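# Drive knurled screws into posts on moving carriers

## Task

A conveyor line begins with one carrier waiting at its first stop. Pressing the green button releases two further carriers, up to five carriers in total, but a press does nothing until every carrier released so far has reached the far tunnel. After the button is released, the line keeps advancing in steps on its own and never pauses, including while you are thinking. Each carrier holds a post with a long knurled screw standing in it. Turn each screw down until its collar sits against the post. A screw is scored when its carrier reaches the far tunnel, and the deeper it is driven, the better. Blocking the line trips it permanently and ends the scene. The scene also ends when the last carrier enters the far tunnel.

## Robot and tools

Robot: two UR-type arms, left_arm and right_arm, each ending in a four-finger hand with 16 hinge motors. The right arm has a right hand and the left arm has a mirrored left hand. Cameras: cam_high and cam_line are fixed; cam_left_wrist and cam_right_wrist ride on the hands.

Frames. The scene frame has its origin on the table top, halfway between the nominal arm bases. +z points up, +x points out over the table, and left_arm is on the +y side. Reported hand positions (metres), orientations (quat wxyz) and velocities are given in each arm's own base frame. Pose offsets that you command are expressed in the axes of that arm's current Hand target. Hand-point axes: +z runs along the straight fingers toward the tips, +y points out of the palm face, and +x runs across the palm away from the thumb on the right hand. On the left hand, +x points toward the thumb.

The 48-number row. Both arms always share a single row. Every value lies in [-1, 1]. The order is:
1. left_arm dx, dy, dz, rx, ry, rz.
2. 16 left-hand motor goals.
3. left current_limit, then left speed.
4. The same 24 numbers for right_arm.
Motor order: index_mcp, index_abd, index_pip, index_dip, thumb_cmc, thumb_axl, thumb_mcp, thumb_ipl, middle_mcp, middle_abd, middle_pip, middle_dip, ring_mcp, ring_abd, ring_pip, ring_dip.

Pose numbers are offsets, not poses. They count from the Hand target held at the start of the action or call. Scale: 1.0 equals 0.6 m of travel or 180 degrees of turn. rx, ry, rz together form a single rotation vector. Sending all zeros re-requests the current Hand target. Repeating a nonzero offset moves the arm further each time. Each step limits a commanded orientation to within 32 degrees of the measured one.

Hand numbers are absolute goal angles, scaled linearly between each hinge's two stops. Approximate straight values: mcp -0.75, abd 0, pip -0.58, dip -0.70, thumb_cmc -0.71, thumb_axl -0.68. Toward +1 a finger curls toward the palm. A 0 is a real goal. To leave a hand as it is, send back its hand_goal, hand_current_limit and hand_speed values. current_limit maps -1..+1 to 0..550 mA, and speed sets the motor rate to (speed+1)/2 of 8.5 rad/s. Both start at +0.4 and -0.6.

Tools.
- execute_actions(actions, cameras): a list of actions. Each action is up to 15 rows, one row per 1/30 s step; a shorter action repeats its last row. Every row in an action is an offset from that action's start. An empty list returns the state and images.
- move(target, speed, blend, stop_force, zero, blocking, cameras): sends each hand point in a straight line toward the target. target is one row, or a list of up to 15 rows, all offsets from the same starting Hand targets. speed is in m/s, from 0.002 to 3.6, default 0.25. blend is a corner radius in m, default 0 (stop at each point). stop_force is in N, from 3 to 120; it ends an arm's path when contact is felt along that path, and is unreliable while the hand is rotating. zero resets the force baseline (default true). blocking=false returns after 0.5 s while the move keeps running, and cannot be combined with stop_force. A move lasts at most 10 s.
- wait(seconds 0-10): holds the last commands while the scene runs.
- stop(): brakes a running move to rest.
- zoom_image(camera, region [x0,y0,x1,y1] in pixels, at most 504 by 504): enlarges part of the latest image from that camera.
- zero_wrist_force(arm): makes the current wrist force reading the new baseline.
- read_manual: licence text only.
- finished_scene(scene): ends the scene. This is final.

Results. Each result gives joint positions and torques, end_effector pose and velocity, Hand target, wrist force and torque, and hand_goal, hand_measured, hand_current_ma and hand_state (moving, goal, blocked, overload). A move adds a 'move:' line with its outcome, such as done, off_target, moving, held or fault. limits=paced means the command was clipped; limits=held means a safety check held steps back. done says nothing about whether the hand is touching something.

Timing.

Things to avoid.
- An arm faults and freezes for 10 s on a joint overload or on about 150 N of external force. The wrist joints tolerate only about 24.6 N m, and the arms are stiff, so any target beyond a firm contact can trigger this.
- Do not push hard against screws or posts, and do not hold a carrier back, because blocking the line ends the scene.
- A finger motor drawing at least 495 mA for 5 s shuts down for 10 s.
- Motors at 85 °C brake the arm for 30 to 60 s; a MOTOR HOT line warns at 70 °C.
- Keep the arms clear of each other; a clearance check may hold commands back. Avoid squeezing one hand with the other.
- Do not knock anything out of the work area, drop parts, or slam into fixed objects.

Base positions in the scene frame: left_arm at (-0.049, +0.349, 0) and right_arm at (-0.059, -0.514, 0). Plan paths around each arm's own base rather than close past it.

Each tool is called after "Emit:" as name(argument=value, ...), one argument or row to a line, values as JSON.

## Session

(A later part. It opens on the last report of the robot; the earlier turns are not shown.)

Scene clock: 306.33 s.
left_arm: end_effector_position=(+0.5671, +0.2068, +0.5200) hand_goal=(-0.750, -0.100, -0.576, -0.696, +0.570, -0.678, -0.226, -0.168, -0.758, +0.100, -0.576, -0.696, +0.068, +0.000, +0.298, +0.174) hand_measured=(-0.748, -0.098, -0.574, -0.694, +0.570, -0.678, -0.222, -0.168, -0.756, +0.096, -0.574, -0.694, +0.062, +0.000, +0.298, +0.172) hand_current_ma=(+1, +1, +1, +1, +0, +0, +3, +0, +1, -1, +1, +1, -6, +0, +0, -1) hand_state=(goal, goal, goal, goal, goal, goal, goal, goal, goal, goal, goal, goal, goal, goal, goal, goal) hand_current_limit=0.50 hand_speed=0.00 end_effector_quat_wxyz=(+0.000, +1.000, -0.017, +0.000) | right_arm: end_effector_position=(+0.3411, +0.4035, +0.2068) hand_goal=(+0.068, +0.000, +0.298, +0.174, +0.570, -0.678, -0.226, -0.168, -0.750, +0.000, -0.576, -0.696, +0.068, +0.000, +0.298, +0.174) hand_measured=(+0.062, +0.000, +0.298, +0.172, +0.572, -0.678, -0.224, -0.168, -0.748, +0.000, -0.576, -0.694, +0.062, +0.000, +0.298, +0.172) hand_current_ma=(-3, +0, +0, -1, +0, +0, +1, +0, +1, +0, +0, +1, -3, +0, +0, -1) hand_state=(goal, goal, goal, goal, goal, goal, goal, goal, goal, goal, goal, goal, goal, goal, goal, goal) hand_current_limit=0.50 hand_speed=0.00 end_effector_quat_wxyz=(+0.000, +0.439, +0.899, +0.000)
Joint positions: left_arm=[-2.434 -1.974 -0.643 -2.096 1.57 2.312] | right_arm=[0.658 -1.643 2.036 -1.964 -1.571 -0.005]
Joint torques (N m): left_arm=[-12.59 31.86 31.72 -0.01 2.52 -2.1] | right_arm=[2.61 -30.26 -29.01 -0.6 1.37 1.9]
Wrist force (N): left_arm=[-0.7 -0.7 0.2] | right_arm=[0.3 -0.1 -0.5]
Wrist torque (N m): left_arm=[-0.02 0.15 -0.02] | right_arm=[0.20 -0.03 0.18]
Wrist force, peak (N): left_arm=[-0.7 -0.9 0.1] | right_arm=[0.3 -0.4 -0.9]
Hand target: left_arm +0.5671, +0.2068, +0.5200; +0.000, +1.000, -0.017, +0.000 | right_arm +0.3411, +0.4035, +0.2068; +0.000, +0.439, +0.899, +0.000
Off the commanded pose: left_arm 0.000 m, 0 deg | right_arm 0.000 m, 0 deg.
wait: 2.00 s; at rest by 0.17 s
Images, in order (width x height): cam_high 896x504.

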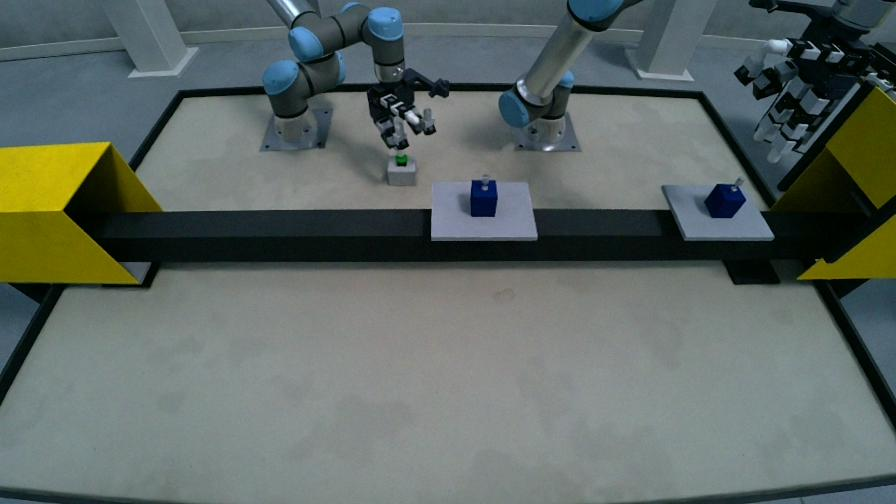

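Emit:
wait(
  seconds=2,
  cameras=["cam_high"],
)

Emit:
wait(
  seconds=2,
  cameras=["cam_high"],
)

Emit:
wait(
  seconds=2,
  cameras=["cam_high"],
)

Emit:
wait(
  seconds=2,
  cameras=["cam_high"],
)

Emit:
wait(
  seconds=2,
  cameras=["cam_high"],
)

Scene clock: 308.63 s.
left_arm: end_effector_position=(+0.5671, +0.2068, +0.5200) hand_goal=(-0.750, -0.100, -0.576, -0.696, +0.570, -0.678, -0.226, -0.168, -0.758, +0.100, -0.576, -0.696, +0.068, +0.000, +0.298, +0.174) hand_measured=(-0.748, -0.098, -0.574, -0.694, +0.570, -0.678, -0.222, -0.168, -0.756, +0.096, -0.574, -0.694, +0.062, +0.000, +0.298, +0.172) hand_current_ma=(+1, +1, +1, +1, +0, +0, +3, +0, +1, -1, +1, +1, -6, +0, +0, -1) hand_state=(goal, goal, goal, goal, goal, goal, goal, goal, goal, goal, goal, goal, goal, goal, goal, goal) hand_current_limit=0.50 hand_speed=0.00 end_effector_quat_wxyz=(+0.000, +1.000, -0.017, +0.000) | right_arm: end_effector_position=(+0.3411, +0.4035, +0.2068) hand_goal=(+0.068, +0.000, +0.298, +0.174, +0.570, -0.678, -0.226, -0.168, -0.750, +0.000, -0.576, -0.696, +0.068, +0.000, +0.298, +0.174) hand_measured=(+0.062, +0.000, +0.298, +0.172, +0.572, -0.678, -0.224, -0.168, -0.748, +0.000, -0.576, -0.694, +0.062, +0.000, +0.298, +0.172) hand_current_ma=(-3, +0, +0, -1, +0, +0, +1, +0, +1, +0, +0, +1, -3, +0, +0, -1) hand_state=(goal, goal, goal, goal, goal, goal, goal, goal, goal, goal, goal, goal, goal, goal, goal, goal) hand_current_limit=0.50 hand_speed=0.00 end_effector_quat_wxyz=(+0.000, +0.439, +0.899, +0.000)
Joint positions: left_arm=[-2.434 -1.974 -0.643 -2.096 1.57 2.312] | right_arm=[0.658 -1.643 2.036 -1.964 -1.571 -0.005]
Joint torques (N m): left_arm=[-13.19 31.78 31.18 -0.06 2.75 -2.13] | right_arm=[2.37 -30.36 -29.39 -0.55 1.38 1.92]
Wrist force (N): left_arm=[-0.6 -0.5 -0.1] | right_arm=[0.4 0.0 -0.5]
Wrist torque (N m): left_arm=[0.03 0.13 -0.02] | right_arm=[0.21 -0.04 0.18]
Wrist force, peak (N): left_arm=[-0.7 -0.8 0.2] | right_arm=[0.5 -0.1 -1.1]
Hand target: left_arm +0.5671, +0.2068, +0.5200; +0.000, +1.000, -0.017, +0.000 | right_arm +0.3411, +0.4035, +0.2068; +0.000, +0.439, +0.899, +0.000
Off the commanded pose: left_arm 0.000 m, 0 deg | right_arm 0.000 m, 0 deg.
wait: 2.00 s; at rest from the start
Images, in order (width x height): cam_high 896x504.

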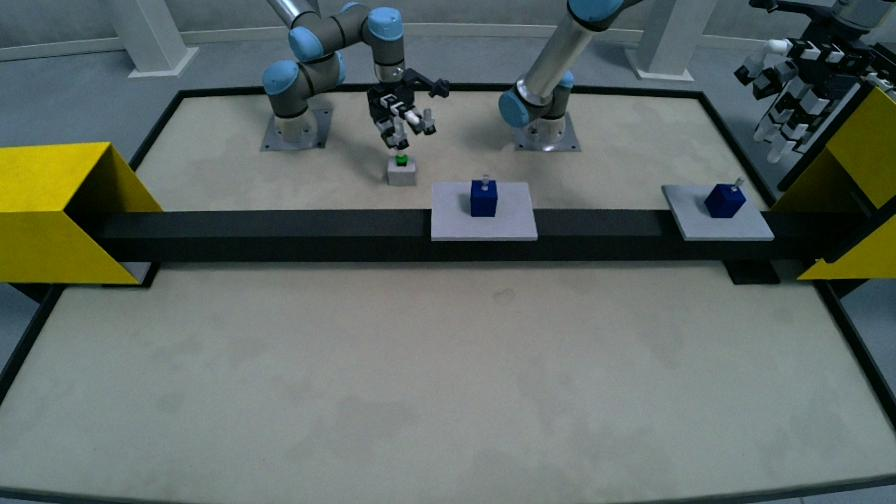

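Scene clock: 310.63 s.
left_arm: end_effector_position=(+0.5671, +0.2068, +0.5200) hand_goal=(-0.750, -0.100, -0.576, -0.696, +0.570, -0.678, -0.226, -0.168, -0.758, +0.100, -0.576, -0.696, +0.068, +0.000, +0.298, +0.174) hand_measured=(-0.748, -0.098, -0.574, -0.694, +0.570, -0.678, -0.222, -0.168, -0.756, +0.096, -0.574, -0.694, +0.062, +0.000, +0.298, +0.172) hand_current_ma=(+1, +1, +1, +1, +0, +0, +3, +0, +1, -1, +1, +1, -6, +0, +0, -1) hand_state=(goal, goal, goal, goal, goal, goal, goal, goal, goal, goal, goal, goal, goal, goal, goal, goal) hand_current_limit=0.50 hand_speed=0.00 end_effector_quat_wxyz=(+0.000, +1.000, -0.017, +0.000) | right_arm: end_effector_position=(+0.3411, +0.4035, +0.2068) hand_goal=(+0.068, +0.000, +0.298, +0.174, +0.570, -0.678, -0.226, -0.168, -0.750, +0.000, -0.576, -0.696, +0.068, +0.000, +0.298, +0.174) hand_measured=(+0.062, +0.000, +0.298, +0.172, +0.572, -0.678, -0.224, -0.168, -0.748, +0.000, -0.576, -0.694, +0.062, +0.000, +0.298, +0.172) hand_current_ma=(-3, +0, +0, -1, +0, +0, +1, +0, +1, +0, +0, +1, -3, +0, +0, -1) hand_state=(goal, goal, goal, goal, goal, goal, goal, goal, goal, goal, goal, goal, goal, goal, goal, goal) hand_current_limit=0.50 hand_speed=0.00 end_effector_quat_wxyz=(+0.000, +0.439, +0.899, +0.000)
Joint positions: left_arm=[-2.434 -1.974 -0.643 -2.096 1.57 2.312] | right_arm=[0.658 -1.643 2.036 -1.964 -1.571 -0.005]
Joint torques (N m): left_arm=[-11.96 31.88 31.17 0.01 2.55 -2.12] | right_arm=[2.51 -30.13 -29.15 -0.57 1.51 1.93]
Wrist force (N): left_arm=[-0.5 -0.6 0.1] | right_arm=[0.3 0.1 -0.5]
Wrist torque (N m): left_arm=[0.00 0.12 -0.01] | right_arm=[0.24 -0.04 0.18]
Wrist force, peak (N): left_arm=[-0.9 -0.6 0.0] | right_arm=[0.5 0.0 -1.0]
Hand target: left_arm +0.5671, +0.2068, +0.5200; +0.000, +1.000, -0.017, +0.000 | right_arm +0.3411, +0.4035, +0.2068; +0.000, +0.439, +0.899, +0.000
Off the commanded pose: left_arm 0.000 m, 0 deg | right_arm 0.000 m, 0 deg.
wait: 2.00 s; at rest by 0.17 s
Images, in order (width x height): cam_high 896x504.

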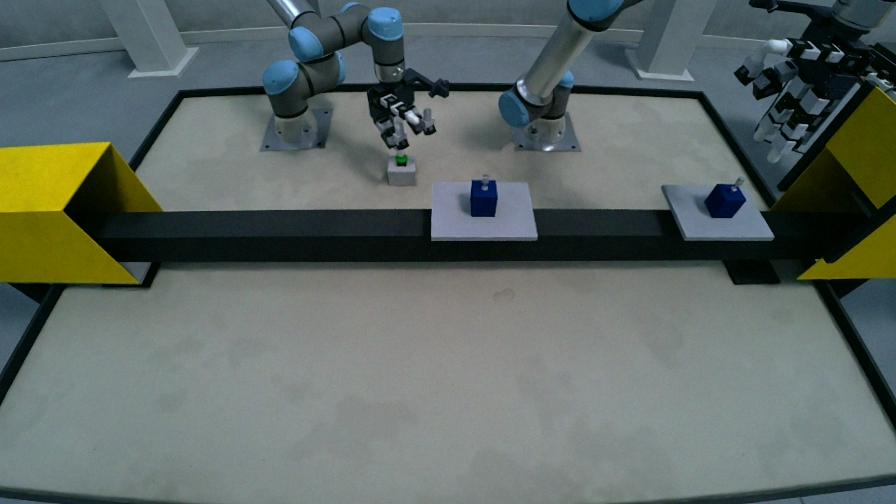

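Scene clock: 312.63 s.
left_arm: end_effector_position=(+0.5671, +0.2068, +0.5200) hand_goal=(-0.750, -0.100, -0.576, -0.696, +0.570, -0.678, -0.226, -0.168, -0.758, +0.100, -0.576, -0.696, +0.068, +0.000, +0.298, +0.174) hand_measured=(-0.748, -0.098, -0.574, -0.694, +0.570, -0.678, -0.222, -0.168, -0.756, +0.096, -0.574, -0.694, +0.062, +0.000, +0.298, +0.172) hand_current_ma=(+1, +1, +1, +1, +0, +0, +3, +0, +1, -1, +1, +1, -6, +0, +0, -1) hand_state=(goal, goal, goal, goal, goal, goal, goal, goal, goal, goal, goal, goal, goal, goal, goal, goal) hand_current_limit=0.50 hand_speed=0.00 end_effector_quat_wxyz=(+0.000, +1.000, -0.017, +0.000) | right_arm: end_effector_position=(+0.3411, +0.4035, +0.2068) hand_goal=(+0.068, +0.000, +0.298, +0.174, +0.570, -0.678, -0.226, -0.168, -0.750, +0.000, -0.576, -0.696, +0.068, +0.000, +0.298, +0.174) hand_measured=(+0.062, +0.000, +0.298, +0.172, +0.572, -0.678, -0.224, -0.168, -0.748, +0.000, -0.576, -0.694, +0.062, +0.000, +0.298, +0.172) hand_current_ma=(-3, +0, +0, -1, +0, +0, +1, +0, +1, +0, +0, +1, -3, +0, +0, -1) hand_state=(goal, goal, goal, goal, goal, goal, goal, goal, goal, goal, goal, goal, goal, goal, goal, goal) hand_current_limit=0.50 hand_speed=0.00 end_effector_quat_wxyz=(+0.000, +0.439, +0.899, +0.000)
Joint positions: left_arm=[-2.434 -1.974 -0.643 -2.096 1.57 2.312] | right_arm=[0.658 -1.643 2.036 -1.964 -1.571 -0.005]
Joint torques (N m): left_arm=[-12.29 32.46 31.77 0.38 2.64 -2.19] | right_arm=[1.85 -30.47 -29.21 -0.6 1.51 1.9]
Wrist force (N): left_arm=[-0.5 -0.4 0.2] | right_arm=[0.3 0.0 -0.7]
Wrist torque (N m): left_arm=[0.01 0.12 -0.01] | right_arm=[0.23 -0.03 0.17]
Wrist force, peak (N): left_arm=[-0.7 -1.0 0.3] | right_arm=[0.6 -0.3 -0.9]
Hand target: left_arm +0.5671, +0.2068, +0.5200; +0.000, +1.000, -0.017, +0.000 | right_arm +0.3411, +0.4035, +0.2068; +0.000, +0.439, +0.899, +0.000
Off the commanded pose: left_arm 0.000 m, 0 deg | right_arm 0.000 m, 0 deg.
wait: 2.00 s; at rest by 0.17 s
Images, in order (width x height): cam_high 896x504.

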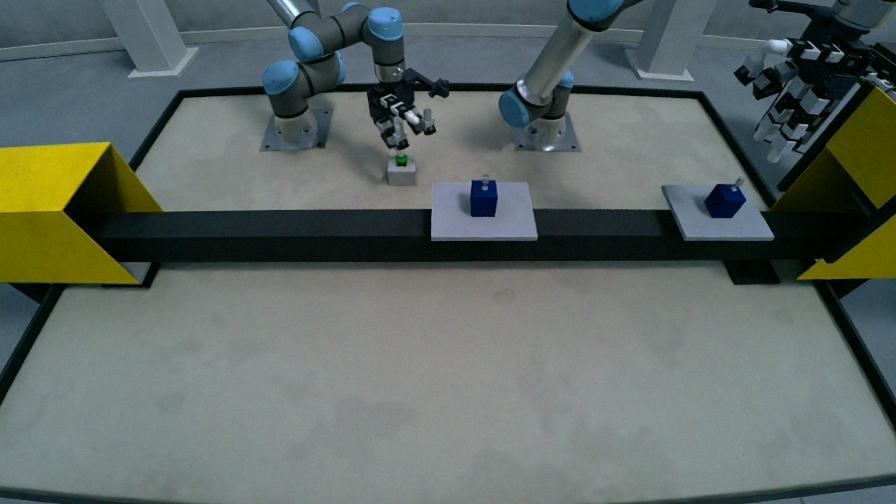

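Scene clock: 314.63 s.
left_arm: end_effector_position=(+0.5671, +0.2068, +0.5200) hand_goal=(-0.750, -0.100, -0.576, -0.696, +0.570, -0.678, -0.226, -0.168, -0.758, +0.100, -0.576, -0.696, +0.068, +0.000, +0.298, +0.174) hand_measured=(-0.748, -0.098, -0.574, -0.694, +0.570, -0.678, -0.222, -0.168, -0.756, +0.096, -0.574, -0.694, +0.062, +0.000, +0.298, +0.172) hand_current_ma=(+1, +1, +1, +1, +0, +0, +3, +0, +1, -1, +1, +1, -6, +0, +0, -1) hand_state=(goal, goal, goal, goal, goal, goal, goal, goal, goal, goal, goal, goal, goal, goal, goal, goal) hand_current_limit=0.50 hand_speed=0.00 end_effector_quat_wxyz=(+0.000, +1.000, -0.017, +0.000) | right_arm: end_effector_position=(+0.3411, +0.4035, +0.2068) hand_goal=(+0.068, +0.000, +0.298, +0.174, +0.570, -0.678, -0.226, -0.168, -0.750, +0.000, -0.576, -0.696, +0.068, +0.000, +0.298, +0.174) hand_measured=(+0.062, +0.000, +0.298, +0.172, +0.572, -0.678, -0.224, -0.168, -0.748, +0.000, -0.576, -0.694, +0.062, +0.000, +0.298, +0.172) hand_current_ma=(-3, +0, +0, -1, +0, +0, +1, +0, +1, +0, +0, +1, -3, +0, +0, -1) hand_state=(goal, goal, goal, goal, goal, goal, goal, goal, goal, goal, goal, goal, goal, goal, goal, goal) hand_current_limit=0.50 hand_speed=0.00 end_effector_quat_wxyz=(+0.000, +0.439, +0.899, +0.000)
Joint positions: left_arm=[-2.434 -1.974 -0.643 -2.096 1.57 2.312] | right_arm=[0.658 -1.643 2.036 -1.964 -1.571 -0.005]
Joint torques (N m): left_arm=[-11.42 31.46 31.45 0.25 2.51 -2.15] | right_arm=[2.53 -30.08 -29.54 -0.5 1.46 1.88]
Wrist force (N): left_arm=[-0.5 -0.6 -0.1] | right_arm=[0.3 0.0 -0.8]
Wrist torque (N m): left_arm=[0.01 0.12 -0.01] | right_arm=[0.24 -0.02 0.17]
Wrist force, peak (N): left_arm=[-0.9 -0.6 0.0] | right_arm=[0.4 -0.1 -1.0]
Hand target: left_arm +0.5671, +0.2068, +0.5200; +0.000, +1.000, -0.017, +0.000 | right_arm +0.3411, +0.4035, +0.2068; +0.000, +0.439, +0.899, +0.000
Off the commanded pose: left_arm 0.000 m, 0 deg | right_arm 0.000 m, 0 deg.
wait: 2.00 s; at rest by 0.17 s
Images, in order (width x height): cam_high 896x504.

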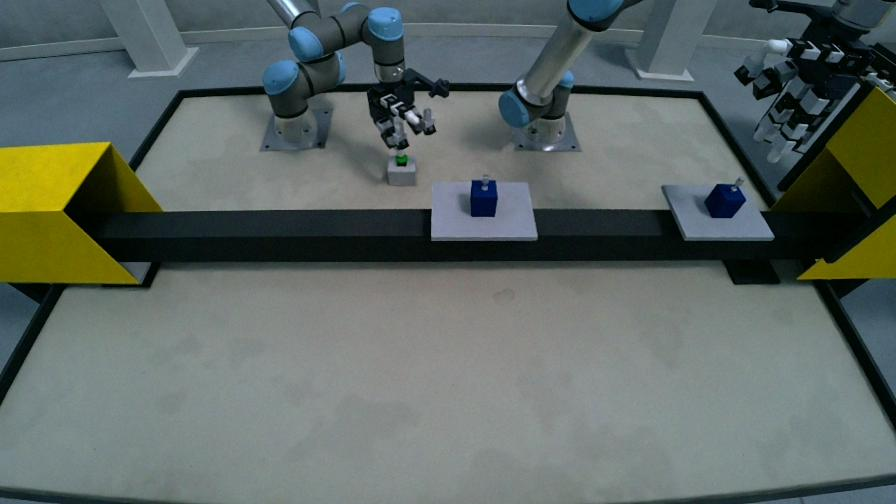

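Scene clock: 316.63 s.
left_arm: end_effector_position=(+0.5671, +0.2068, +0.5200) hand_goal=(-0.750, -0.100, -0.576, -0.696, +0.570, -0.678, -0.226, -0.168, -0.758, +0.100, -0.576, -0.696, +0.068, +0.000, +0.298, +0.174) hand_measured=(-0.748, -0.098, -0.574, -0.694, +0.570, -0.678, -0.222, -0.168, -0.756, +0.096, -0.574, -0.694, +0.062, +0.000, +0.298, +0.172) hand_current_ma=(+1, +1, +1, +1, +0, +0, +3, +0, +1, -1, +1, +1, -6, +0, +0, -1) hand_state=(goal, goal, goal, goal, goal, goal, goal, goal, goal, goal, goal, goal, goal, goal, goal, goal) hand_current_limit=0.50 hand_speed=0.00 end_effector_quat_wxyz=(+0.000, +1.000, -0.017, +0.000) | right_arm: end_effector_position=(+0.3411, +0.4035, +0.2068) hand_goal=(+0.068, +0.000, +0.298, +0.174, +0.570, -0.678, -0.226, -0.168, -0.750, +0.000, -0.576, -0.696, +0.068, +0.000, +0.298, +0.174) hand_measured=(+0.062, +0.000, +0.298, +0.172, +0.572, -0.678, -0.224, -0.168, -0.748, +0.000, -0.576, -0.694, +0.062, +0.000, +0.298, +0.172) hand_current_ma=(-3, +0, +0, -1, +0, +0, +1, +0, +1, +0, +0, +1, -3, +0, +0, -1) hand_state=(goal, goal, goal, goal, goal, goal, goal, goal, goal, goal, goal, goal, goal, goal, goal, goal) hand_current_limit=0.50 hand_speed=0.00 end_effector_quat_wxyz=(+0.000, +0.439, +0.899, +0.000)
Joint positions: left_arm=[-2.434 -1.974 -0.643 -2.096 1.57 2.312] | right_arm=[0.658 -1.643 2.036 -1.964 -1.571 -0.005]
Joint torques (N m): left_arm=[-11.89 31.73 32.29 0.13 2.44 -2.22] | right_arm=[2.13 -30.23 -29.25 -0.61 1.44 1.97]
Wrist force (N): left_arm=[-0.7 -0.6 0.1] | right_arm=[0.4 -0.1 -0.9]
Wrist torque (N m): left_arm=[-0.01 0.14 -0.02] | right_arm=[0.23 -0.04 0.18]
Wrist force, peak (N): left_arm=[-0.9 -0.7 0.0] | right_arm=[0.4 -0.1 -1.1]
Hand target: left_arm +0.5671, +0.2068, +0.5200; +0.000, +1.000, -0.017, +0.000 | right_arm +0.3411, +0.4035, +0.2068; +0.000, +0.439, +0.899, +0.000
Off the commanded pose: left_arm 0.000 m, 0 deg | right_arm 0.000 m, 0 deg.
wait: 2.00 s; at rest by 0.17 s
Images, in order (width x height): cam_high 896x504.

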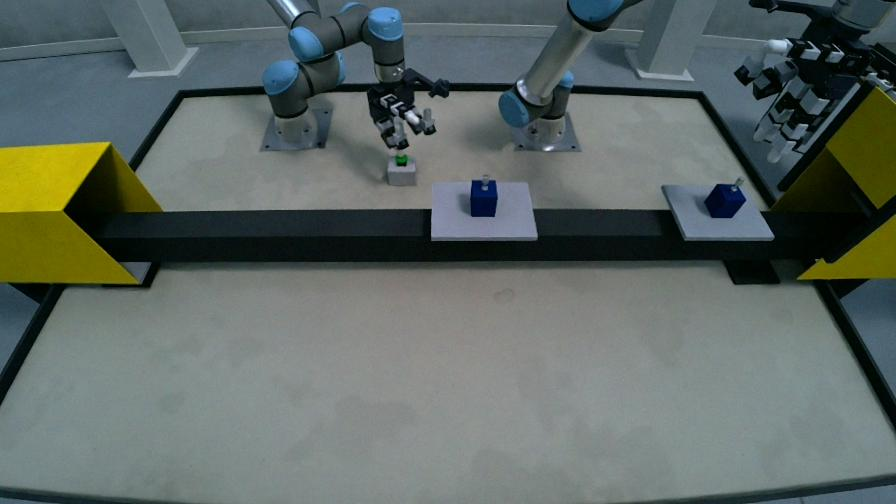

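Emit:
wait(
  seconds=2,
  cameras=["cam_line"],
)

Emit:
wait(
  seconds=2,
  cameras=["cam_line"],
)

Emit:
wait(
  seconds=2,
  cameras=["cam_line"],
)

Emit:
wait(
  seconds=2,
  cameras=["cam_line"],
)

Emit:
wait(
  seconds=2,
  cameras=["cam_line"],
)

Scene clock: 318.97 s.
left_arm: end_effector_position=(+0.5671, +0.2068, +0.5200) hand_goal=(-0.750, -0.100, -0.576, -0.696, +0.570, -0.678, -0.226, -0.168, -0.758, +0.100, -0.576, -0.696, +0.068, +0.000, +0.298, +0.174) hand_measured=(-0.748, -0.098, -0.574, -0.694, +0.570, -0.678, -0.222, -0.168, -0.756, +0.096, -0.574, -0.694, +0.062, +0.000, +0.298, +0.172) hand_current_ma=(+1, +1, +1, +1, +0, +0, +3, +0, +1, -1, +1, +1, -6, +0, +0, -1) hand_state=(goal, goal, goal, goal, goal, goal, goal, goal, goal, goal, goal, goal, goal, goal, goal, goal) hand_current_limit=0.50 hand_speed=0.00 end_effector_quat_wxyz=(+0.000, +1.000, -0.017, +0.000) | right_arm: end_effector_position=(+0.3411, +0.4035, +0.2068) hand_goal=(+0.068, +0.000, +0.298, +0.174, +0.570, -0.678, -0.226, -0.168, -0.750, +0.000, -0.576, -0.696, +0.068, +0.000, +0.298, +0.174) hand_measured=(+0.062, +0.000, +0.298, +0.172, +0.572, -0.678, -0.224, -0.168, -0.748, +0.000, -0.576, -0.694, +0.062, +0.000, +0.298, +0.172) hand_current_ma=(-3, +0, +0, -1, +0, +0, +1, +0, +1, +0, +0, +1, -3, +0, +0, -1) hand_state=(goal, goal, goal, goal, goal, goal, goal, goal, goal, goal, goal, goal, goal, goal, goal, goal) hand_current_limit=0.50 hand_speed=0.00 end_effector_quat_wxyz=(+0.000, +0.439, +0.899, +0.000)
Joint positions: left_arm=[-2.434 -1.974 -0.643 -2.096 1.57 2.312] | right_arm=[0.658 -1.643 2.036 -1.964 -1.571 -0.005]
Joint torques (N m): left_arm=[-12.18 32.28 30.79 0.31 2.52 -1.96] | right_arm=[2.44 -30.31 -29.25 -0.59 1.48 1.9]
Wrist force (N): left_arm=[-0.4 -0.6 0.0] | right_arm=[0.4 0.0 -0.6]
Wrist torque (N m): left_arm=[-0.01 0.10 0.01] | right_arm=[0.22 -0.04 0.18]
Wrist force, peak (N): left_arm=[-0.7 -1.1 0.0] | right_arm=[0.2 -0.1 -1.1]
Hand target: left_arm +0.5671, +0.2068, +0.5200; +0.000, +1.000, -0.017, +0.000 | right_arm +0.3411, +0.4035, +0.2068; +0.000, +0.439, +0.899, +0.000
Off the commanded pose: left_arm 0.000 m, 0 deg | right_arm 0.000 m, 0 deg.
wait: 2.00 s; at rest from the start
Images, in order (width x height): cam_line 896x504.

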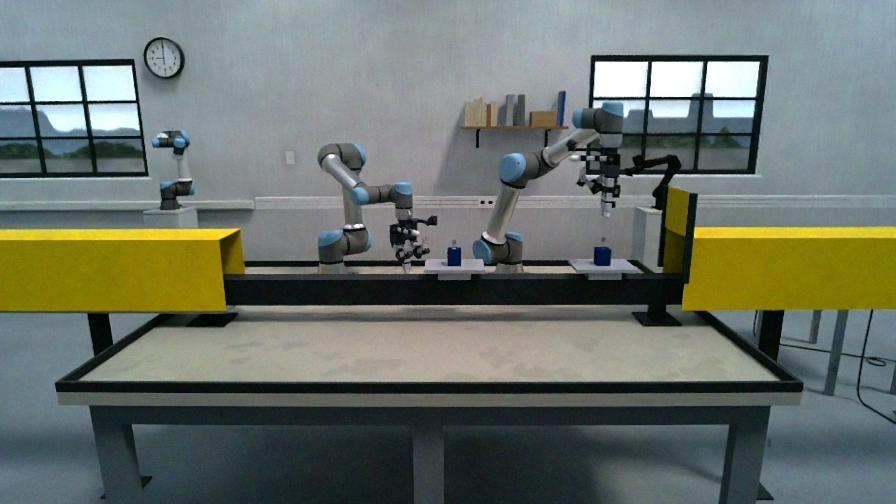

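Scene clock: 320.97 s.
left_arm: end_effector_position=(+0.5671, +0.2068, +0.5200) hand_goal=(-0.750, -0.100, -0.576, -0.696, +0.570, -0.678, -0.226, -0.168, -0.758, +0.100, -0.576, -0.696, +0.068, +0.000, +0.298, +0.174) hand_measured=(-0.748, -0.098, -0.574, -0.694, +0.570, -0.678, -0.222, -0.168, -0.756, +0.096, -0.574, -0.694, +0.062, +0.000, +0.298, +0.172) hand_current_ma=(+1, +1, +1, +1, +0, +0, +3, +0, +1, -1, +1, +1, -6, +0, +0, -1) hand_state=(goal, goal, goal, goal, goal, goal, goal, goal, goal, goal, goal, goal, goal, goal, goal, goal) hand_current_limit=0.50 hand_speed=0.00 end_effector_quat_wxyz=(+0.000, +1.000, -0.017, +0.000) | right_arm: end_effector_position=(+0.3411, +0.4035, +0.2068) hand_goal=(+0.068, +0.000, +0.298, +0.174, +0.570, -0.678, -0.226, -0.168, -0.750, +0.000, -0.576, -0.696, +0.068, +0.000, +0.298, +0.174) hand_measured=(+0.062, +0.000, +0.298, +0.172, +0.572, -0.678, -0.224, -0.168, -0.748, +0.000, -0.576, -0.694, +0.062, +0.000, +0.298, +0.172) hand_current_ma=(-3, +0, +0, -1, +0, +0, +1, +0, +1, +0, +0, +1, -3, +0, +0, -1) hand_state=(goal, goal, goal, goal, goal, goal, goal, goal, goal, goal, goal, goal, goal, goal, goal, goal) hand_current_limit=0.50 hand_speed=0.00 end_effector_quat_wxyz=(+0.000, +0.439, +0.899, +0.000)
Joint positions: left_arm=[-2.434 -1.974 -0.643 -2.096 1.57 2.312] | right_arm=[0.658 -1.643 2.036 -1.964 -1.571 -0.005]
Joint torques (N m): left_arm=[-11.89 31.27 31.46 0.09 2.48 -1.98] | right_arm=[2.66 -29.75 -29.07 -0.56 1.53 1.99]
Wrist force (N): left_arm=[-0.6 -0.6 0.2] | right_arm=[0.3 0.1 -0.7]
Wrist torque (N m): left_arm=[0.00 0.13 -0.02] | right_arm=[0.25 -0.03 0.18]
Wrist force, peak (N): left_arm=[-0.9 -0.7 -0.2] | right_arm=[0.2 -0.3 -1.1]
Hand target: left_arm +0.5671, +0.2068, +0.5200; +0.000, +1.000, -0.017, +0.000 | right_arm +0.3411, +0.4035, +0.2068; +0.000, +0.439, +0.899, +0.000
Off the commanded pose: left_arm 0.000 m, 0 deg | right_arm 0.000 m, 0 deg.
wait: 2.00 s; at rest by 0.17 s
Images, in order (width x height): cam_line 896x504.

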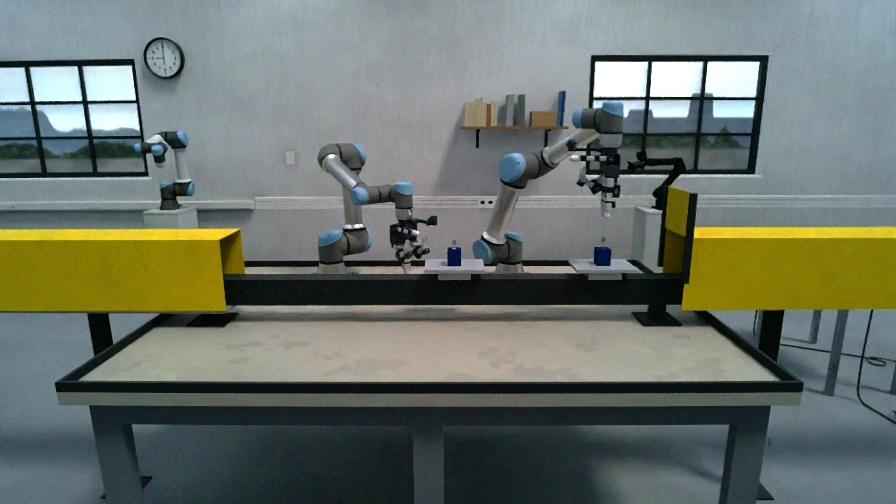

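Scene clock: 322.97 s.
left_arm: end_effector_position=(+0.5671, +0.2068, +0.5200) hand_goal=(-0.750, -0.100, -0.576, -0.696, +0.570, -0.678, -0.226, -0.168, -0.758, +0.100, -0.576, -0.696, +0.068, +0.000, +0.298, +0.174) hand_measured=(-0.748, -0.098, -0.574, -0.694, +0.570, -0.678, -0.222, -0.168, -0.756, +0.096, -0.574, -0.694, +0.062, +0.000, +0.298, +0.172) hand_current_ma=(+1, +1, +1, +1, +0, +0, +3, +0, +1, -1, +1, +1, -6, +0, +0, -1) hand_state=(goal, goal, goal, goal, goal, goal, goal, goal, goal, goal, goal, goal, goal, goal, goal, goal) hand_current_limit=0.50 hand_speed=0.00 end_effector_quat_wxyz=(+0.000, +1.000, -0.017, +0.000) | right_arm: end_effector_position=(+0.3411, +0.4035, +0.2068) hand_goal=(+0.068, +0.000, +0.298, +0.174, +0.570, -0.678, -0.226, -0.168, -0.750, +0.000, -0.576, -0.696, +0.068, +0.000, +0.298, +0.174) hand_measured=(+0.062, +0.000, +0.298, +0.172, +0.572, -0.678, -0.224, -0.168, -0.748, +0.000, -0.576, -0.694, +0.062, +0.000, +0.298, +0.172) hand_current_ma=(-3, +0, +0, -1, +0, +0, +1, +0, +1, +0, +0, +1, -3, +0, +0, -1) hand_state=(goal, goal, goal, goal, goal, goal, goal, goal, goal, goal, goal, goal, goal, goal, goal, goal) hand_current_limit=0.50 hand_speed=0.00 end_effector_quat_wxyz=(+0.000, +0.439, +0.899, +0.000)
Joint positions: left_arm=[-2.434 -1.974 -0.643 -2.096 1.57 2.312] | right_arm=[0.658 -1.643 2.036 -1.964 -1.571 -0.005]
Joint torques (N m): left_arm=[-12 31.19 31.45 0.04 2.6 -2.13] | right_arm=[2.55 -29.68 -29.26 -0.7 1.6 1.89]
Wrist force (N): left_arm=[-0.7 -0.6 0.1] | right_arm=[0.3 -0.1 -0.9]
Wrist torque (N m): left_arm=[-0.01 0.15 -0.02] | right_arm=[0.24 -0.03 0.17]
Wrist force, peak (N): left_arm=[-1.0 -0.6 0.0] | right_arm=[0.4 0.0 -1.0]
Hand target: left_arm +0.5671, +0.2068, +0.5200; +0.000, +1.000, -0.017, +0.000 | right_arm +0.3411, +0.4035, +0.2068; +0.000, +0.439, +0.899, +0.000
Off the commanded pose: left_arm 0.000 m, 0 deg | right_arm 0.000 m, 0 deg.
wait: 2.00 s; at rest by 0.17 s
Images, in order (width x height): cam_line 896x504.

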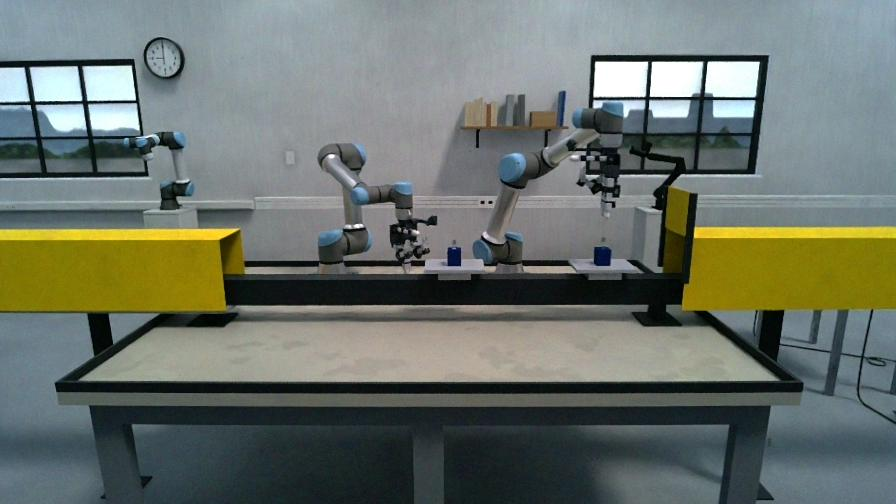

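Scene clock: 324.97 s.
left_arm: end_effector_position=(+0.5671, +0.2068, +0.5200) hand_goal=(-0.750, -0.100, -0.576, -0.696, +0.570, -0.678, -0.226, -0.168, -0.758, +0.100, -0.576, -0.696, +0.068, +0.000, +0.298, +0.174) hand_measured=(-0.748, -0.098, -0.574, -0.694, +0.570, -0.678, -0.222, -0.168, -0.756, +0.096, -0.574, -0.694, +0.062, +0.000, +0.298, +0.172) hand_current_ma=(+1, +1, +1, +1, +0, +0, +3, +0, +1, -1, +1, +1, -6, +0, +0, -1) hand_state=(goal, goal, goal, goal, goal, goal, goal, goal, goal, goal, goal, goal, goal, goal, goal, goal) hand_current_limit=0.50 hand_speed=0.00 end_effector_quat_wxyz=(+0.000, +1.000, -0.017, +0.000) | right_arm: end_effector_position=(+0.3411, +0.4035, +0.2068) hand_goal=(+0.068, +0.000, +0.298, +0.174, +0.570, -0.678, -0.226, -0.168, -0.750, +0.000, -0.576, -0.696, +0.068, +0.000, +0.298, +0.174) hand_measured=(+0.062, +0.000, +0.298, +0.172, +0.572, -0.678, -0.224, -0.168, -0.748, +0.000, -0.576, -0.694, +0.062, +0.000, +0.298, +0.172) hand_current_ma=(-3, +0, +0, -1, +0, +0, +1, +0, +1, +0, +0, +1, -3, +0, +0, -1) hand_state=(goal, goal, goal, goal, goal, goal, goal, goal, goal, goal, goal, goal, goal, goal, goal, goal) hand_current_limit=0.50 hand_speed=0.00 end_effector_quat_wxyz=(+0.000, +0.439, +0.899, +0.000)
Joint positions: left_arm=[-2.434 -1.974 -0.643 -2.096 1.57 2.312] | right_arm=[0.658 -1.643 2.036 -1.964 -1.571 -0.005]
Joint torques (N m): left_arm=[-11.7 31.05 30.83 0.23 2.69 -1.91] | right_arm=[2.18 -30.24 -29.29 -0.67 1.58 1.91]
Wrist force (N): left_arm=[-0.6 -0.5 0.1] | right_arm=[0.4 -0.1 -0.8]
Wrist torque (N m): left_arm=[0.01 0.13 -0.02] | right_arm=[0.23 -0.04 0.18]
Wrist force, peak (N): left_arm=[-0.9 -0.6 0.2] | right_arm=[0.4 -0.2 -0.9]
Hand target: left_arm +0.5671, +0.2068, +0.5200; +0.000, +1.000, -0.017, +0.000 | right_arm +0.3411, +0.4035, +0.2068; +0.000, +0.439, +0.899, +0.000
Off the commanded pose: left_arm 0.000 m, 0 deg | right_arm 0.000 m, 0 deg.
wait: 2.00 s; at rest by 0.17 s
Images, in order (width x height): cam_line 896x504.

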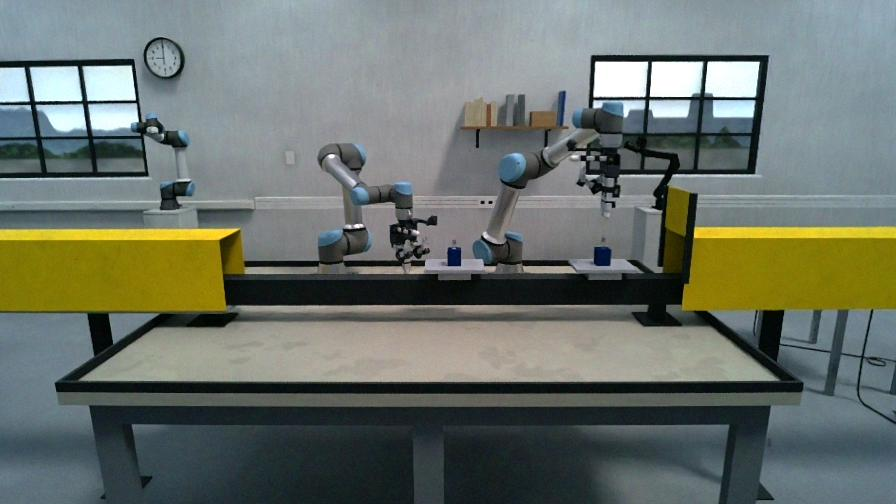

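Scene clock: 326.97 s.
left_arm: end_effector_position=(+0.5671, +0.2068, +0.5200) hand_goal=(-0.750, -0.100, -0.576, -0.696, +0.570, -0.678, -0.226, -0.168, -0.758, +0.100, -0.576, -0.696, +0.068, +0.000, +0.298, +0.174) hand_measured=(-0.748, -0.098, -0.574, -0.694, +0.570, -0.678, -0.222, -0.168, -0.756, +0.096, -0.574, -0.694, +0.062, +0.000, +0.298, +0.172) hand_current_ma=(+1, +1, +1, +1, +0, +0, +3, +0, +1, -1, +1, +1, -6, +0, +0, -1) hand_state=(goal, goal, goal, goal, goal, goal, goal, goal, goal, goal, goal, goal, goal, goal, goal, goal) hand_current_limit=0.50 hand_speed=0.00 end_effector_quat_wxyz=(+0.000, +1.000, -0.017, +0.000) | right_arm: end_effector_position=(+0.3411, +0.4035, +0.2068) hand_goal=(+0.068, +0.000, +0.298, +0.174, +0.570, -0.678, -0.226, -0.168, -0.750, +0.000, -0.576, -0.696, +0.068, +0.000, +0.298, +0.174) hand_measured=(+0.062, +0.000, +0.298, +0.172, +0.572, -0.678, -0.224, -0.168, -0.748, +0.000, -0.576, -0.694, +0.062, +0.000, +0.298, +0.172) hand_current_ma=(-3, +0, +0, -1, +0, +0, +1, +0, +1, +0, +0, +1, -3, +0, +0, -1) hand_state=(goal, goal, goal, goal, goal, goal, goal, goal, goal, goal, goal, goal, goal, goal, goal, goal) hand_current_limit=0.50 hand_speed=0.00 end_effector_quat_wxyz=(+0.000, +0.439, +0.899, +0.000)
Joint positions: left_arm=[-2.434 -1.974 -0.643 -2.096 1.57 2.312] | right_arm=[0.658 -1.643 2.036 -1.964 -1.571 -0.005]
Joint torques (N m): left_arm=[-10.15 31.5 30.98 0.31 2.49 -2.09] | right_arm=[2.21 -30.36 -28.91 -0.72 1.62 1.91]
Wrist force (N): left_arm=[-0.9 -0.7 -0.1] | right_arm=[0.1 0.0 -0.7]
Wrist torque (N m): left_arm=[0.00 0.16 -0.03] | right_arm=[0.24 0.00 0.15]
Wrist force, peak (N): left_arm=[-0.9 -0.8 0.1] | right_arm=[0.2 -0.2 -1.0]
Hand target: left_arm +0.5671, +0.2068, +0.5200; +0.000, +1.000, -0.017, +0.000 | right_arm +0.3411, +0.4035, +0.2068; +0.000, +0.439, +0.899, +0.000
Off the commanded pose: left_arm 0.000 m, 0 deg | right_arm 0.000 m, 0 deg.
wait: 2.00 s; at rest by 0.17 s
Images, in order (width x height): cam_line 896x504.

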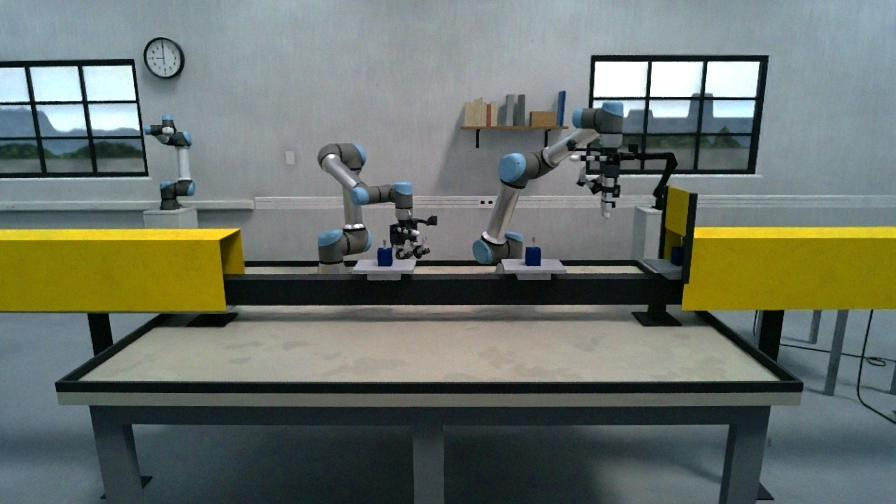

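Emit:
wait(
  seconds=1.5,
  cameras=["cam_high","cam_left_wrist"],
)

Emit:
zoom_image(
  camera="cam_left_wrist",
  region=[270, 150, 380, 260],
)

Scene clock: 328.87 s.
left_arm: end_effector_position=(+0.5671, +0.2068, +0.5200) hand_goal=(-0.750, -0.100, -0.576, -0.696, +0.570, -0.678, -0.226, -0.168, -0.758, +0.100, -0.576, -0.696, +0.068, +0.000, +0.298, +0.174) hand_measured=(-0.748, -0.098, -0.574, -0.694, +0.570, -0.678, -0.222, -0.168, -0.756, +0.096, -0.574, -0.694, +0.062, +0.000, +0.298, +0.172) hand_current_ma=(+1, +1, +1, +1, +0, +0, +3, +0, +1, -1, +1, +1, -6, +0, +0, -1) hand_state=(goal, goal, goal, goal, goal, goal, goal, goal, goal, goal, goal, goal, goal, goal, goal, goal) hand_current_limit=0.50 hand_speed=0.00 end_effector_quat_wxyz=(+0.000, +1.000, -0.017, +0.000) | right_arm: end_effector_position=(+0.3411, +0.4035, +0.2068) hand_goal=(+0.068, +0.000, +0.298, +0.174, +0.570, -0.678, -0.226, -0.168, -0.750, +0.000, -0.576, -0.696, +0.068, +0.000, +0.298, +0.174) hand_measured=(+0.062, +0.000, +0.298, +0.172, +0.572, -0.678, -0.224, -0.168, -0.748, +0.000, -0.576, -0.694, +0.062, +0.000, +0.298, +0.172) hand_current_ma=(-3, +0, +0, -1, +0, +0, +1, +0, +1, +0, +0, +1, -3, +0, +0, -1) hand_state=(goal, goal, goal, goal, goal, goal, goal, goal, goal, goal, goal, goal, goal, goal, goal, goal) hand_current_limit=0.50 hand_speed=0.00 end_effector_quat_wxyz=(+0.000, +0.439, +0.899, +0.000)
Joint positions: left_arm=[-2.434 -1.974 -0.643 -2.096 1.57 2.312] | right_arm=[0.658 -1.643 2.036 -1.964 -1.571 -0.005]
Joint torques (N m): left_arm=[-11.54 31.4 31.63 0.34 2.69 -2.06] | right_arm=[2.58 -30.6 -29.23 -0.7 1.65 1.94]
Wrist force (N): left_arm=[-0.6 -0.8 0.0] | right_arm=[0.2 -0.2 -0.9]
Wrist torque (N m): left_arm=[-0.02 0.13 -0.01] | right_arm=[0.21 -0.02 0.17]
Wrist force, peak (N): left_arm=[-0.8 -0.8 0.2] | right_arm=[0.4 -0.1 -1.0]
Hand target: left_arm +0.5671, +0.2068, +0.5200; +0.000, +1.000, -0.017, +0.000 | right_arm +0.3411, +0.4035, +0.2068; +0.000, +0.439, +0.899, +0.000
Off the commanded pose: left_arm 0.000 m, 0 deg | right_arm 0.000 m, 0 deg.
wait: 1.50 s; at rest from the start
camera_calibration:
cam_left_wrist: T_world_to_cam=[[-0.732507, 0.680751, -0.00342124, 0.249703], [0.43343, 0.470246, 0.76877, -0.790407], [0.52495, 0.561646, -0.639517, 0.044687], [0, 0, 0, 1]] pos_world=[0.502037, 0.176602, 0.637073]
Images, in order (width x height): cam_high 896x504, cam_left_wrist 616x616.

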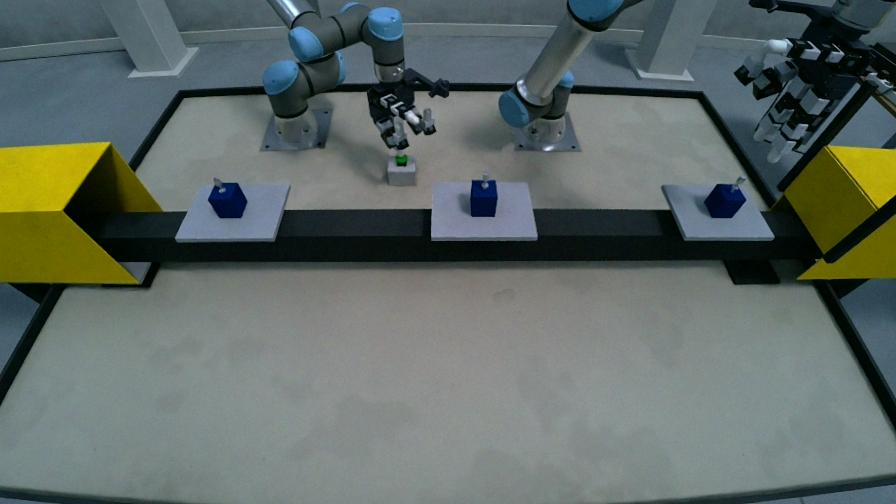

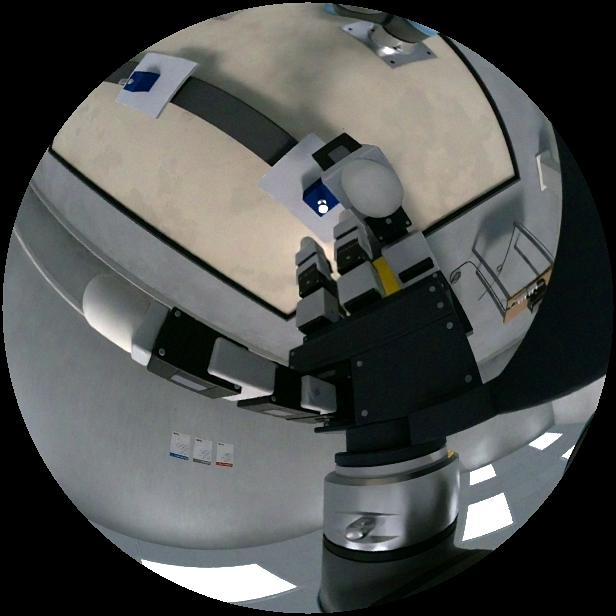

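Scaled by 4.582 from the camera's 616x616 image, which has a finer 880x880 frame.

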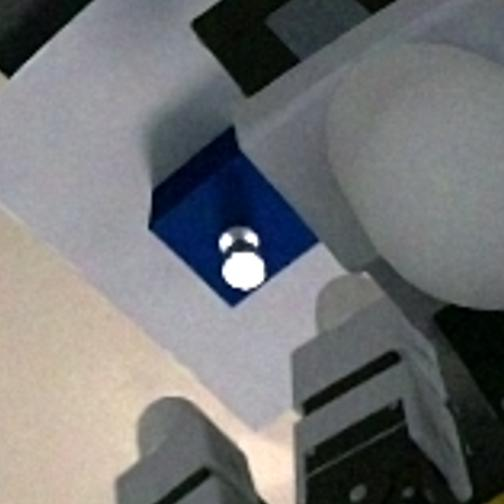

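Emit:
move(
  target=[0,0,0.15,0,0,0,-0.78,-0.1,-0.58,-0.7,0,0,0,0,-0.728,0.1,-0.58,-0.7,0,0,0,0,0.5,0.3,0,0,0,0,0,0,0,0,0,0,0,0,0,0,0,0,0,0,0,0,0,0,0.4,-0.4],
  speed=0.2,
)

Emit:
execute_actions(
  actions=[
    [[0,0,0,0,0,0,-0.78,0.23,-0.58,-0.7,0,0,0,0,-0.728,-0.23,-0.58,-0.7,0,0,0,0,0.5,0.3,0,0,0,0,0,0,0,0,0,0,0,0,0,0,0,0,0,0,0,0,0,0,0.4,-0.4],[0,0,0,0,0,0,-0.78,0.23,-0.58,-0.7,0,0,0,0,-0.728,-0.23,-0.58,-0.7,0,0,0,0,0.5,0.3,0,0,0,0,0,0,0,0,0,0,0,0,0,0,0,0,0,0,0,0,0,0,0.4,-0.4],[0,0,0,0,0,0,-0.78,0.23,-0.58,-0.7,0,0,0,0,-0.728,-0.23,-0.58,-0.7,0,0,0,0,0.5,0.3,0,0,0,0,0,0,0,0,0,0,0,0,0,0,0,0,0,0,0,0,0,0,0.4,-0.4],[0,0,0,0,0,0,-0.67,0.23,-0.58,-0.7,0,0,0,0,-0.838,-0.23,-0.58,-0.7,0,0,0,0,0.5,0.3,0,0,0,0,0,0,0,0,0,0,0,0,0,0,0,0,0,0,0,0,0,0,0.4,-0.4]],
    [[0,0,0,0,0,0,-0.67,0,-0.58,-0.7,0,0,0,0,-0.838,0,-0.58,-0.7,0,0,0,0,0.5,0.3,0,0,0,0,0,0,0,0,0,0,0,0,0,0,0,0,0,0,0,0,0,0,0.4,-0.4],[0,0,0,0,0,0,-0.67,0,-0.58,-0.7,0,0,0,0,-0.838,0,-0.58,-0.7,0,0,0,0,0.5,0.3,0,0,0,0,0,0,0,0,0,0,0,0,0,0,0,0,0,0,0,0,0,0,0.4,-0.4],[0,0,0.001,0,0,0,-0.78,0,-0.58,-0.7,0,0,0,0,-0.728,0,-0.58,-0.7,0,0,0,0,0.5,0.3,0,0,0,0,0,0,0,0,0,0,0,0,0,0,0,0,0,0,0,0,0,0,0.4,-0.4],[0,0,0.001,0,0,0,-0.78,0,-0.58,-0.7,0,0,0,0,-0.728,0,-0.58,-0.7,0,0,0,0,0.5,0.3,0,0,0,0,0,0,0,0,0,0,0,0,0,0,0,0,0,0,0,0,0,0,0.4,-0.4],[0,0,0.001,0,0,0,-0.78,0.23,-0.58,-0.7,0,0,0,0,-0.728,-0.23,-0.58,-0.7,0,0,0,0,0.5,0.3,0,0,0,0,0,0,0,0,0,0,0,0,0,0,0,0,0,0,0,0,0,0,0.4,-0.4],[0,0,0.001,0,0,0,-0.78,0.23,-0.58,-0.7,0,0,0,0,-0.728,-0.23,-0.58,-0.7,0,0,0,0,0.5,0.3,0,0,0,0,0,0,0,0,0,0,0,0,0,0,0,0,0,0,0,0,0,0,0.4,-0.4],[0,0,0.001,0,0,0,-0.67,0.23,-0.58,-0.7,0,0,0,0,-0.838,-0.23,-0.58,-0.7,0,0,0,0,0.5,0.3,0,0,0,0,0,0,0,0,0,0,0,0,0,0,0,0,0,0,0,0,0,0,0.4,-0.4]],
    [[0,0,0,0,0,0,-0.67,0,-0.58,-0.7,0,0,0,0,-0.838,0,-0.58,-0.7,0,0,0,0,0.5,0.3,0,0,0,0,0,0,0,0,0,0,0,0,0,0,0,0,0,0,0,0,0,0,0.4,-0.4],[0,0,0,0,0,0,-0.67,0,-0.58,-0.7,0,0,0,0,-0.838,0,-0.58,-0.7,0,0,0,0,0.5,0.3,0,0,0,0,0,0,0,0,0,0,0,0,0,0,0,0,0,0,0,0,0,0,0.4,-0.4],[0,0,0.001,0,0,0,-0.78,0,-0.58,-0.7,0,0,0,0,-0.728,0,-0.58,-0.7,0,0,0,0,0.5,0.3,0,0,0,0,0,0,0,0,0,0,0,0,0,0,0,0,0,0,0,0,0,0,0.4,-0.4],[0,0,0.001,0,0,0,-0.78,0,-0.58,-0.7,0,0,0,0,-0.728,0,-0.58,-0.7,0,0,0,0,0.5,0.3,0,0,0,0,0,0,0,0,0,0,0,0,0,0,0,0,0,0,0,0,0,0,0.4,-0.4],[0,0,0.001,0,0,0,-0.78,0.23,-0.58,-0.7,0,0,0,0,-0.728,-0.23,-0.58,-0.7,0,0,0,0,0.5,0.3,0,0,0,0,0,0,0,0,0,0,0,0,0,0,0,0,0,0,0,0,0,0,0.4,-0.4],[0,0,0.001,0,0,0,-0.78,0.23,-0.58,-0.7,0,0,0,0,-0.728,-0.23,-0.58,-0.7,0,0,0,0,0.5,0.3,0,0,0,0,0,0,0,0,0,0,0,0,0,0,0,0,0,0,0,0,0,0,0.4,-0.4],[0,0,0.001,0,0,0,-0.67,0.23,-0.58,-0.7,0,0,0,0,-0.838,-0.23,-0.58,-0.7,0,0,0,0,0.5,0.3,0,0,0,0,0,0,0,0,0,0,0,0,0,0,0,0,0,0,0,0,0,0,0.4,-0.4]],
  ],
  cameras=["cam_left_wrist"],
)

Emit:
zoom_image(
  camera="cam_left_wrist",
  region=[270, 150, 380, 260],
)

Scene clock: 335.10 s.
left_arm: end_effector_position=(+0.5670, +0.2067, +0.4301) hand_goal=(-0.780, -0.100, -0.580, -0.700, +0.000, +0.000, +0.000, +0.000, -0.728, +0.100, -0.580, -0.700, +0.000, +0.000, +0.000, +0.000) hand_measured=(-0.776, -0.098, -0.576, -0.696, +0.002, -0.004, +0.000, -0.002, -0.730, +0.096, -0.578, -0.698, -0.006, +0.000, +0.000, +0.002) hand_current_ma=(+3, +1, +2, +2, +1, -4, +0, -1, -1, -1, +1, +1, -5, +0, +0, +1) hand_state=(goal, goal, goal, goal, goal, goal, goal, goal, goal, goal, goal, goal, goal, goal, goal, goal) hand_current_limit=0.50 hand_speed=0.30 end_effector_quat_wxyz=(+0.000, +1.000, -0.017, +0.000) | right_arm: end_effector_position=(+0.3411, +0.4035, +0.2068) hand_goal=(+0.000, +0.000, +0.000, +0.000, +0.000, +0.000, +0.000, +0.000, +0.000, +0.000, +0.000, +0.000, +0.000, +0.000, +0.000, +0.000) hand_measured=(-0.006, +0.000, +0.000, +0.002, +0.002, -0.004, +0.002, -0.002, -0.016, +0.000, -0.006, -0.004, -0.006, +0.000, +0.000, +0.002) hand_current_ma=(-2, +0, +0, +1, +1, -2, +0, +0, -14, +0, -2, -1, -2, +0, +0, +1) hand_state=(goal, goal, goal, goal, goal, goal, goal, goal, goal, goal, goal, goal, goal, goal, goal, goal) hand_current_limit=0.40 hand_speed=-0.40 end_effector_quat_wxyz=(+0.000, +0.439, +0.899, +0.000)
Joint positions: left_arm=[-2.434 -1.869 -1.038 -1.806 1.57 2.312] | right_arm=[0.658 -1.643 2.036 -1.964 -1.571 -0.005]
Joint torques (N m): left_arm=[10.94 42.34 8.98 4.16 -2.75 -2.25] | right_arm=[2.6 -27.27 -28.1 -0.67 1.61 1.98]
Wrist force (N): left_arm=[-0.4 -0.5 0.2] | right_arm=[0.3 0.1 -0.5]
Wrist torque (N m): left_arm=[-0.01 0.08 0.00] | right_arm=[0.27 0.00 0.17]
Wrist force, peak (N): left_arm=[-1.1 -0.4 -1.3] | right_arm=[0.6 0.0 -1.2]
Hand target: left_arm +0.5670, +0.2067, +0.4300; +0.000, +1.000, -0.017, +0.000 | right_arm +0.3411, +0.4035, +0.2068; +0.000, +0.439, +0.899, +0.000
Off the commanded pose: left_arm 0.000 m, 0 deg | right_arm 0.000 m, 0 deg.
move: done

Scene clock: 336.80 s.
left_arm: end_effector_position=(+0.5670, +0.2067, +0.4288) hand_goal=(-0.670, +0.230, -0.580, -0.700, +0.000, +0.000, +0.000, +0.000, -0.838, -0.230, -0.580, -0.700, +0.000, +0.000, +0.000, +0.000) hand_measured=(-0.760, +0.090, -0.610, -0.714, +0.002, -0.004, +0.000, -0.002, -0.732, -0.082, -0.558, -0.690, -0.006, +0.000, +0.000, +0.002) hand_current_ma=(-265, -379, -50, -17, +1, -4, +0, -1, +332, +412, +30, +9, -5, +0, +0, +1) hand_state=(blocked, blocked, blocked, goal, goal, goal, goal, goal, blocked, blocked, blocked, goal, goal, goal, goal, goal) hand_current_limit=0.50 hand_speed=0.30 end_effector_quat_wxyz=(+0.000, +1.000, -0.017, +0.000) | right_arm: end_effector_position=(+0.3411, +0.4035, +0.2068) hand_goal=(+0.000, +0.000, +0.000, +0.000, +0.000, +0.000, +0.000, +0.000, +0.000, +0.000, +0.000, +0.000, +0.000, +0.000, +0.000, +0.000) hand_measured=(-0.006, +0.000, +0.000, +0.002, +0.002, -0.004, +0.002, -0.002, -0.016, +0.000, -0.006, -0.004, -0.006, +0.000, +0.000, +0.002) hand_current_ma=(-2, +0, +0, +1, +1, -2, +0, +0, -14, +0, -2, -1, -2, +0, +0, +1) hand_state=(goal, goal, goal, goal, goal, goal, goal, goal, goal, goal, goal, goal, goal, goal, goal, goal) hand_current_limit=0.40 hand_speed=-0.40 end_effector_quat_wxyz=(+0.000, +0.439, +0.899, +0.000)
Joint positions: left_arm=[-2.434 -1.868 -1.043 -1.802 1.57 2.312] | right_arm=[0.658 -1.643 2.036 -1.964 -1.571 -0.005]
Joint torques (N m): left_arm=[9.19 42 7.73 3.94 -2.35 -1.92] | right_arm=[2.33 -23 -27.63 -0.62 1.54 1.93]
Wrist force (N): left_arm=[0.0 -0.7 -3.4] | right_arm=[0.4 0.1 -0.6]
Wrist torque (N m): left_arm=[0.27 0.15 0.00] | right_arm=[0.27 -0.03 0.19]
Wrist force, peak (N): left_arm=[-0.2 -0.9 -3.8] | right_arm=[0.4 -0.2 -1.0]
Hand target: left_arm +0.5670, +0.2067, +0.4288; +0.000, +1.000, -0.017, +0.000 | right_arm +0.3411, +0.4035, +0.2068; +0.000, +0.439, +0.899, +0.000
Off the commanded pose: left_arm 0.000 m, 0 deg | right_arm 0.000 m, 0 deg.
camera_calibration:
cam_left_wrist: T_world_to_cam=[[-0.732507, 0.680751, -0.00342124, 0.249459], [0.43343, 0.470246, 0.76877, -0.720248], [0.52495, 0.561646, -0.639517, -0.0135807], [0, 0, 0, 1]] pos_world=[0.502037, 0.176502, 0.545873]
Images, in order (width x height): cam_left_wrist 616x616.

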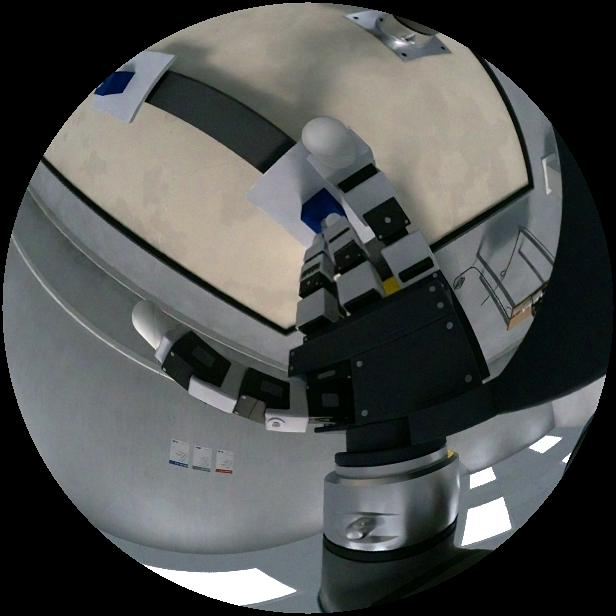

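Scaled by 4.582 from the camera's 616x616 image, which has a finer 880x880 frame.

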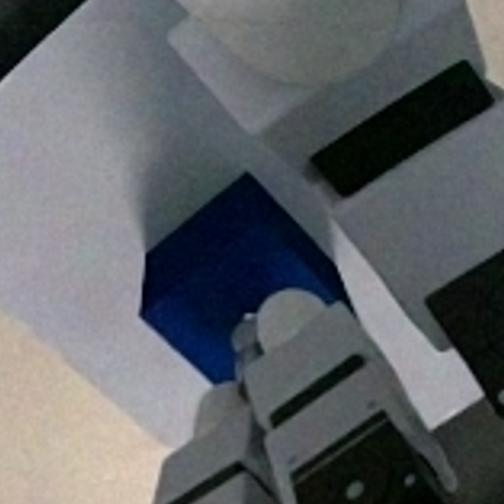

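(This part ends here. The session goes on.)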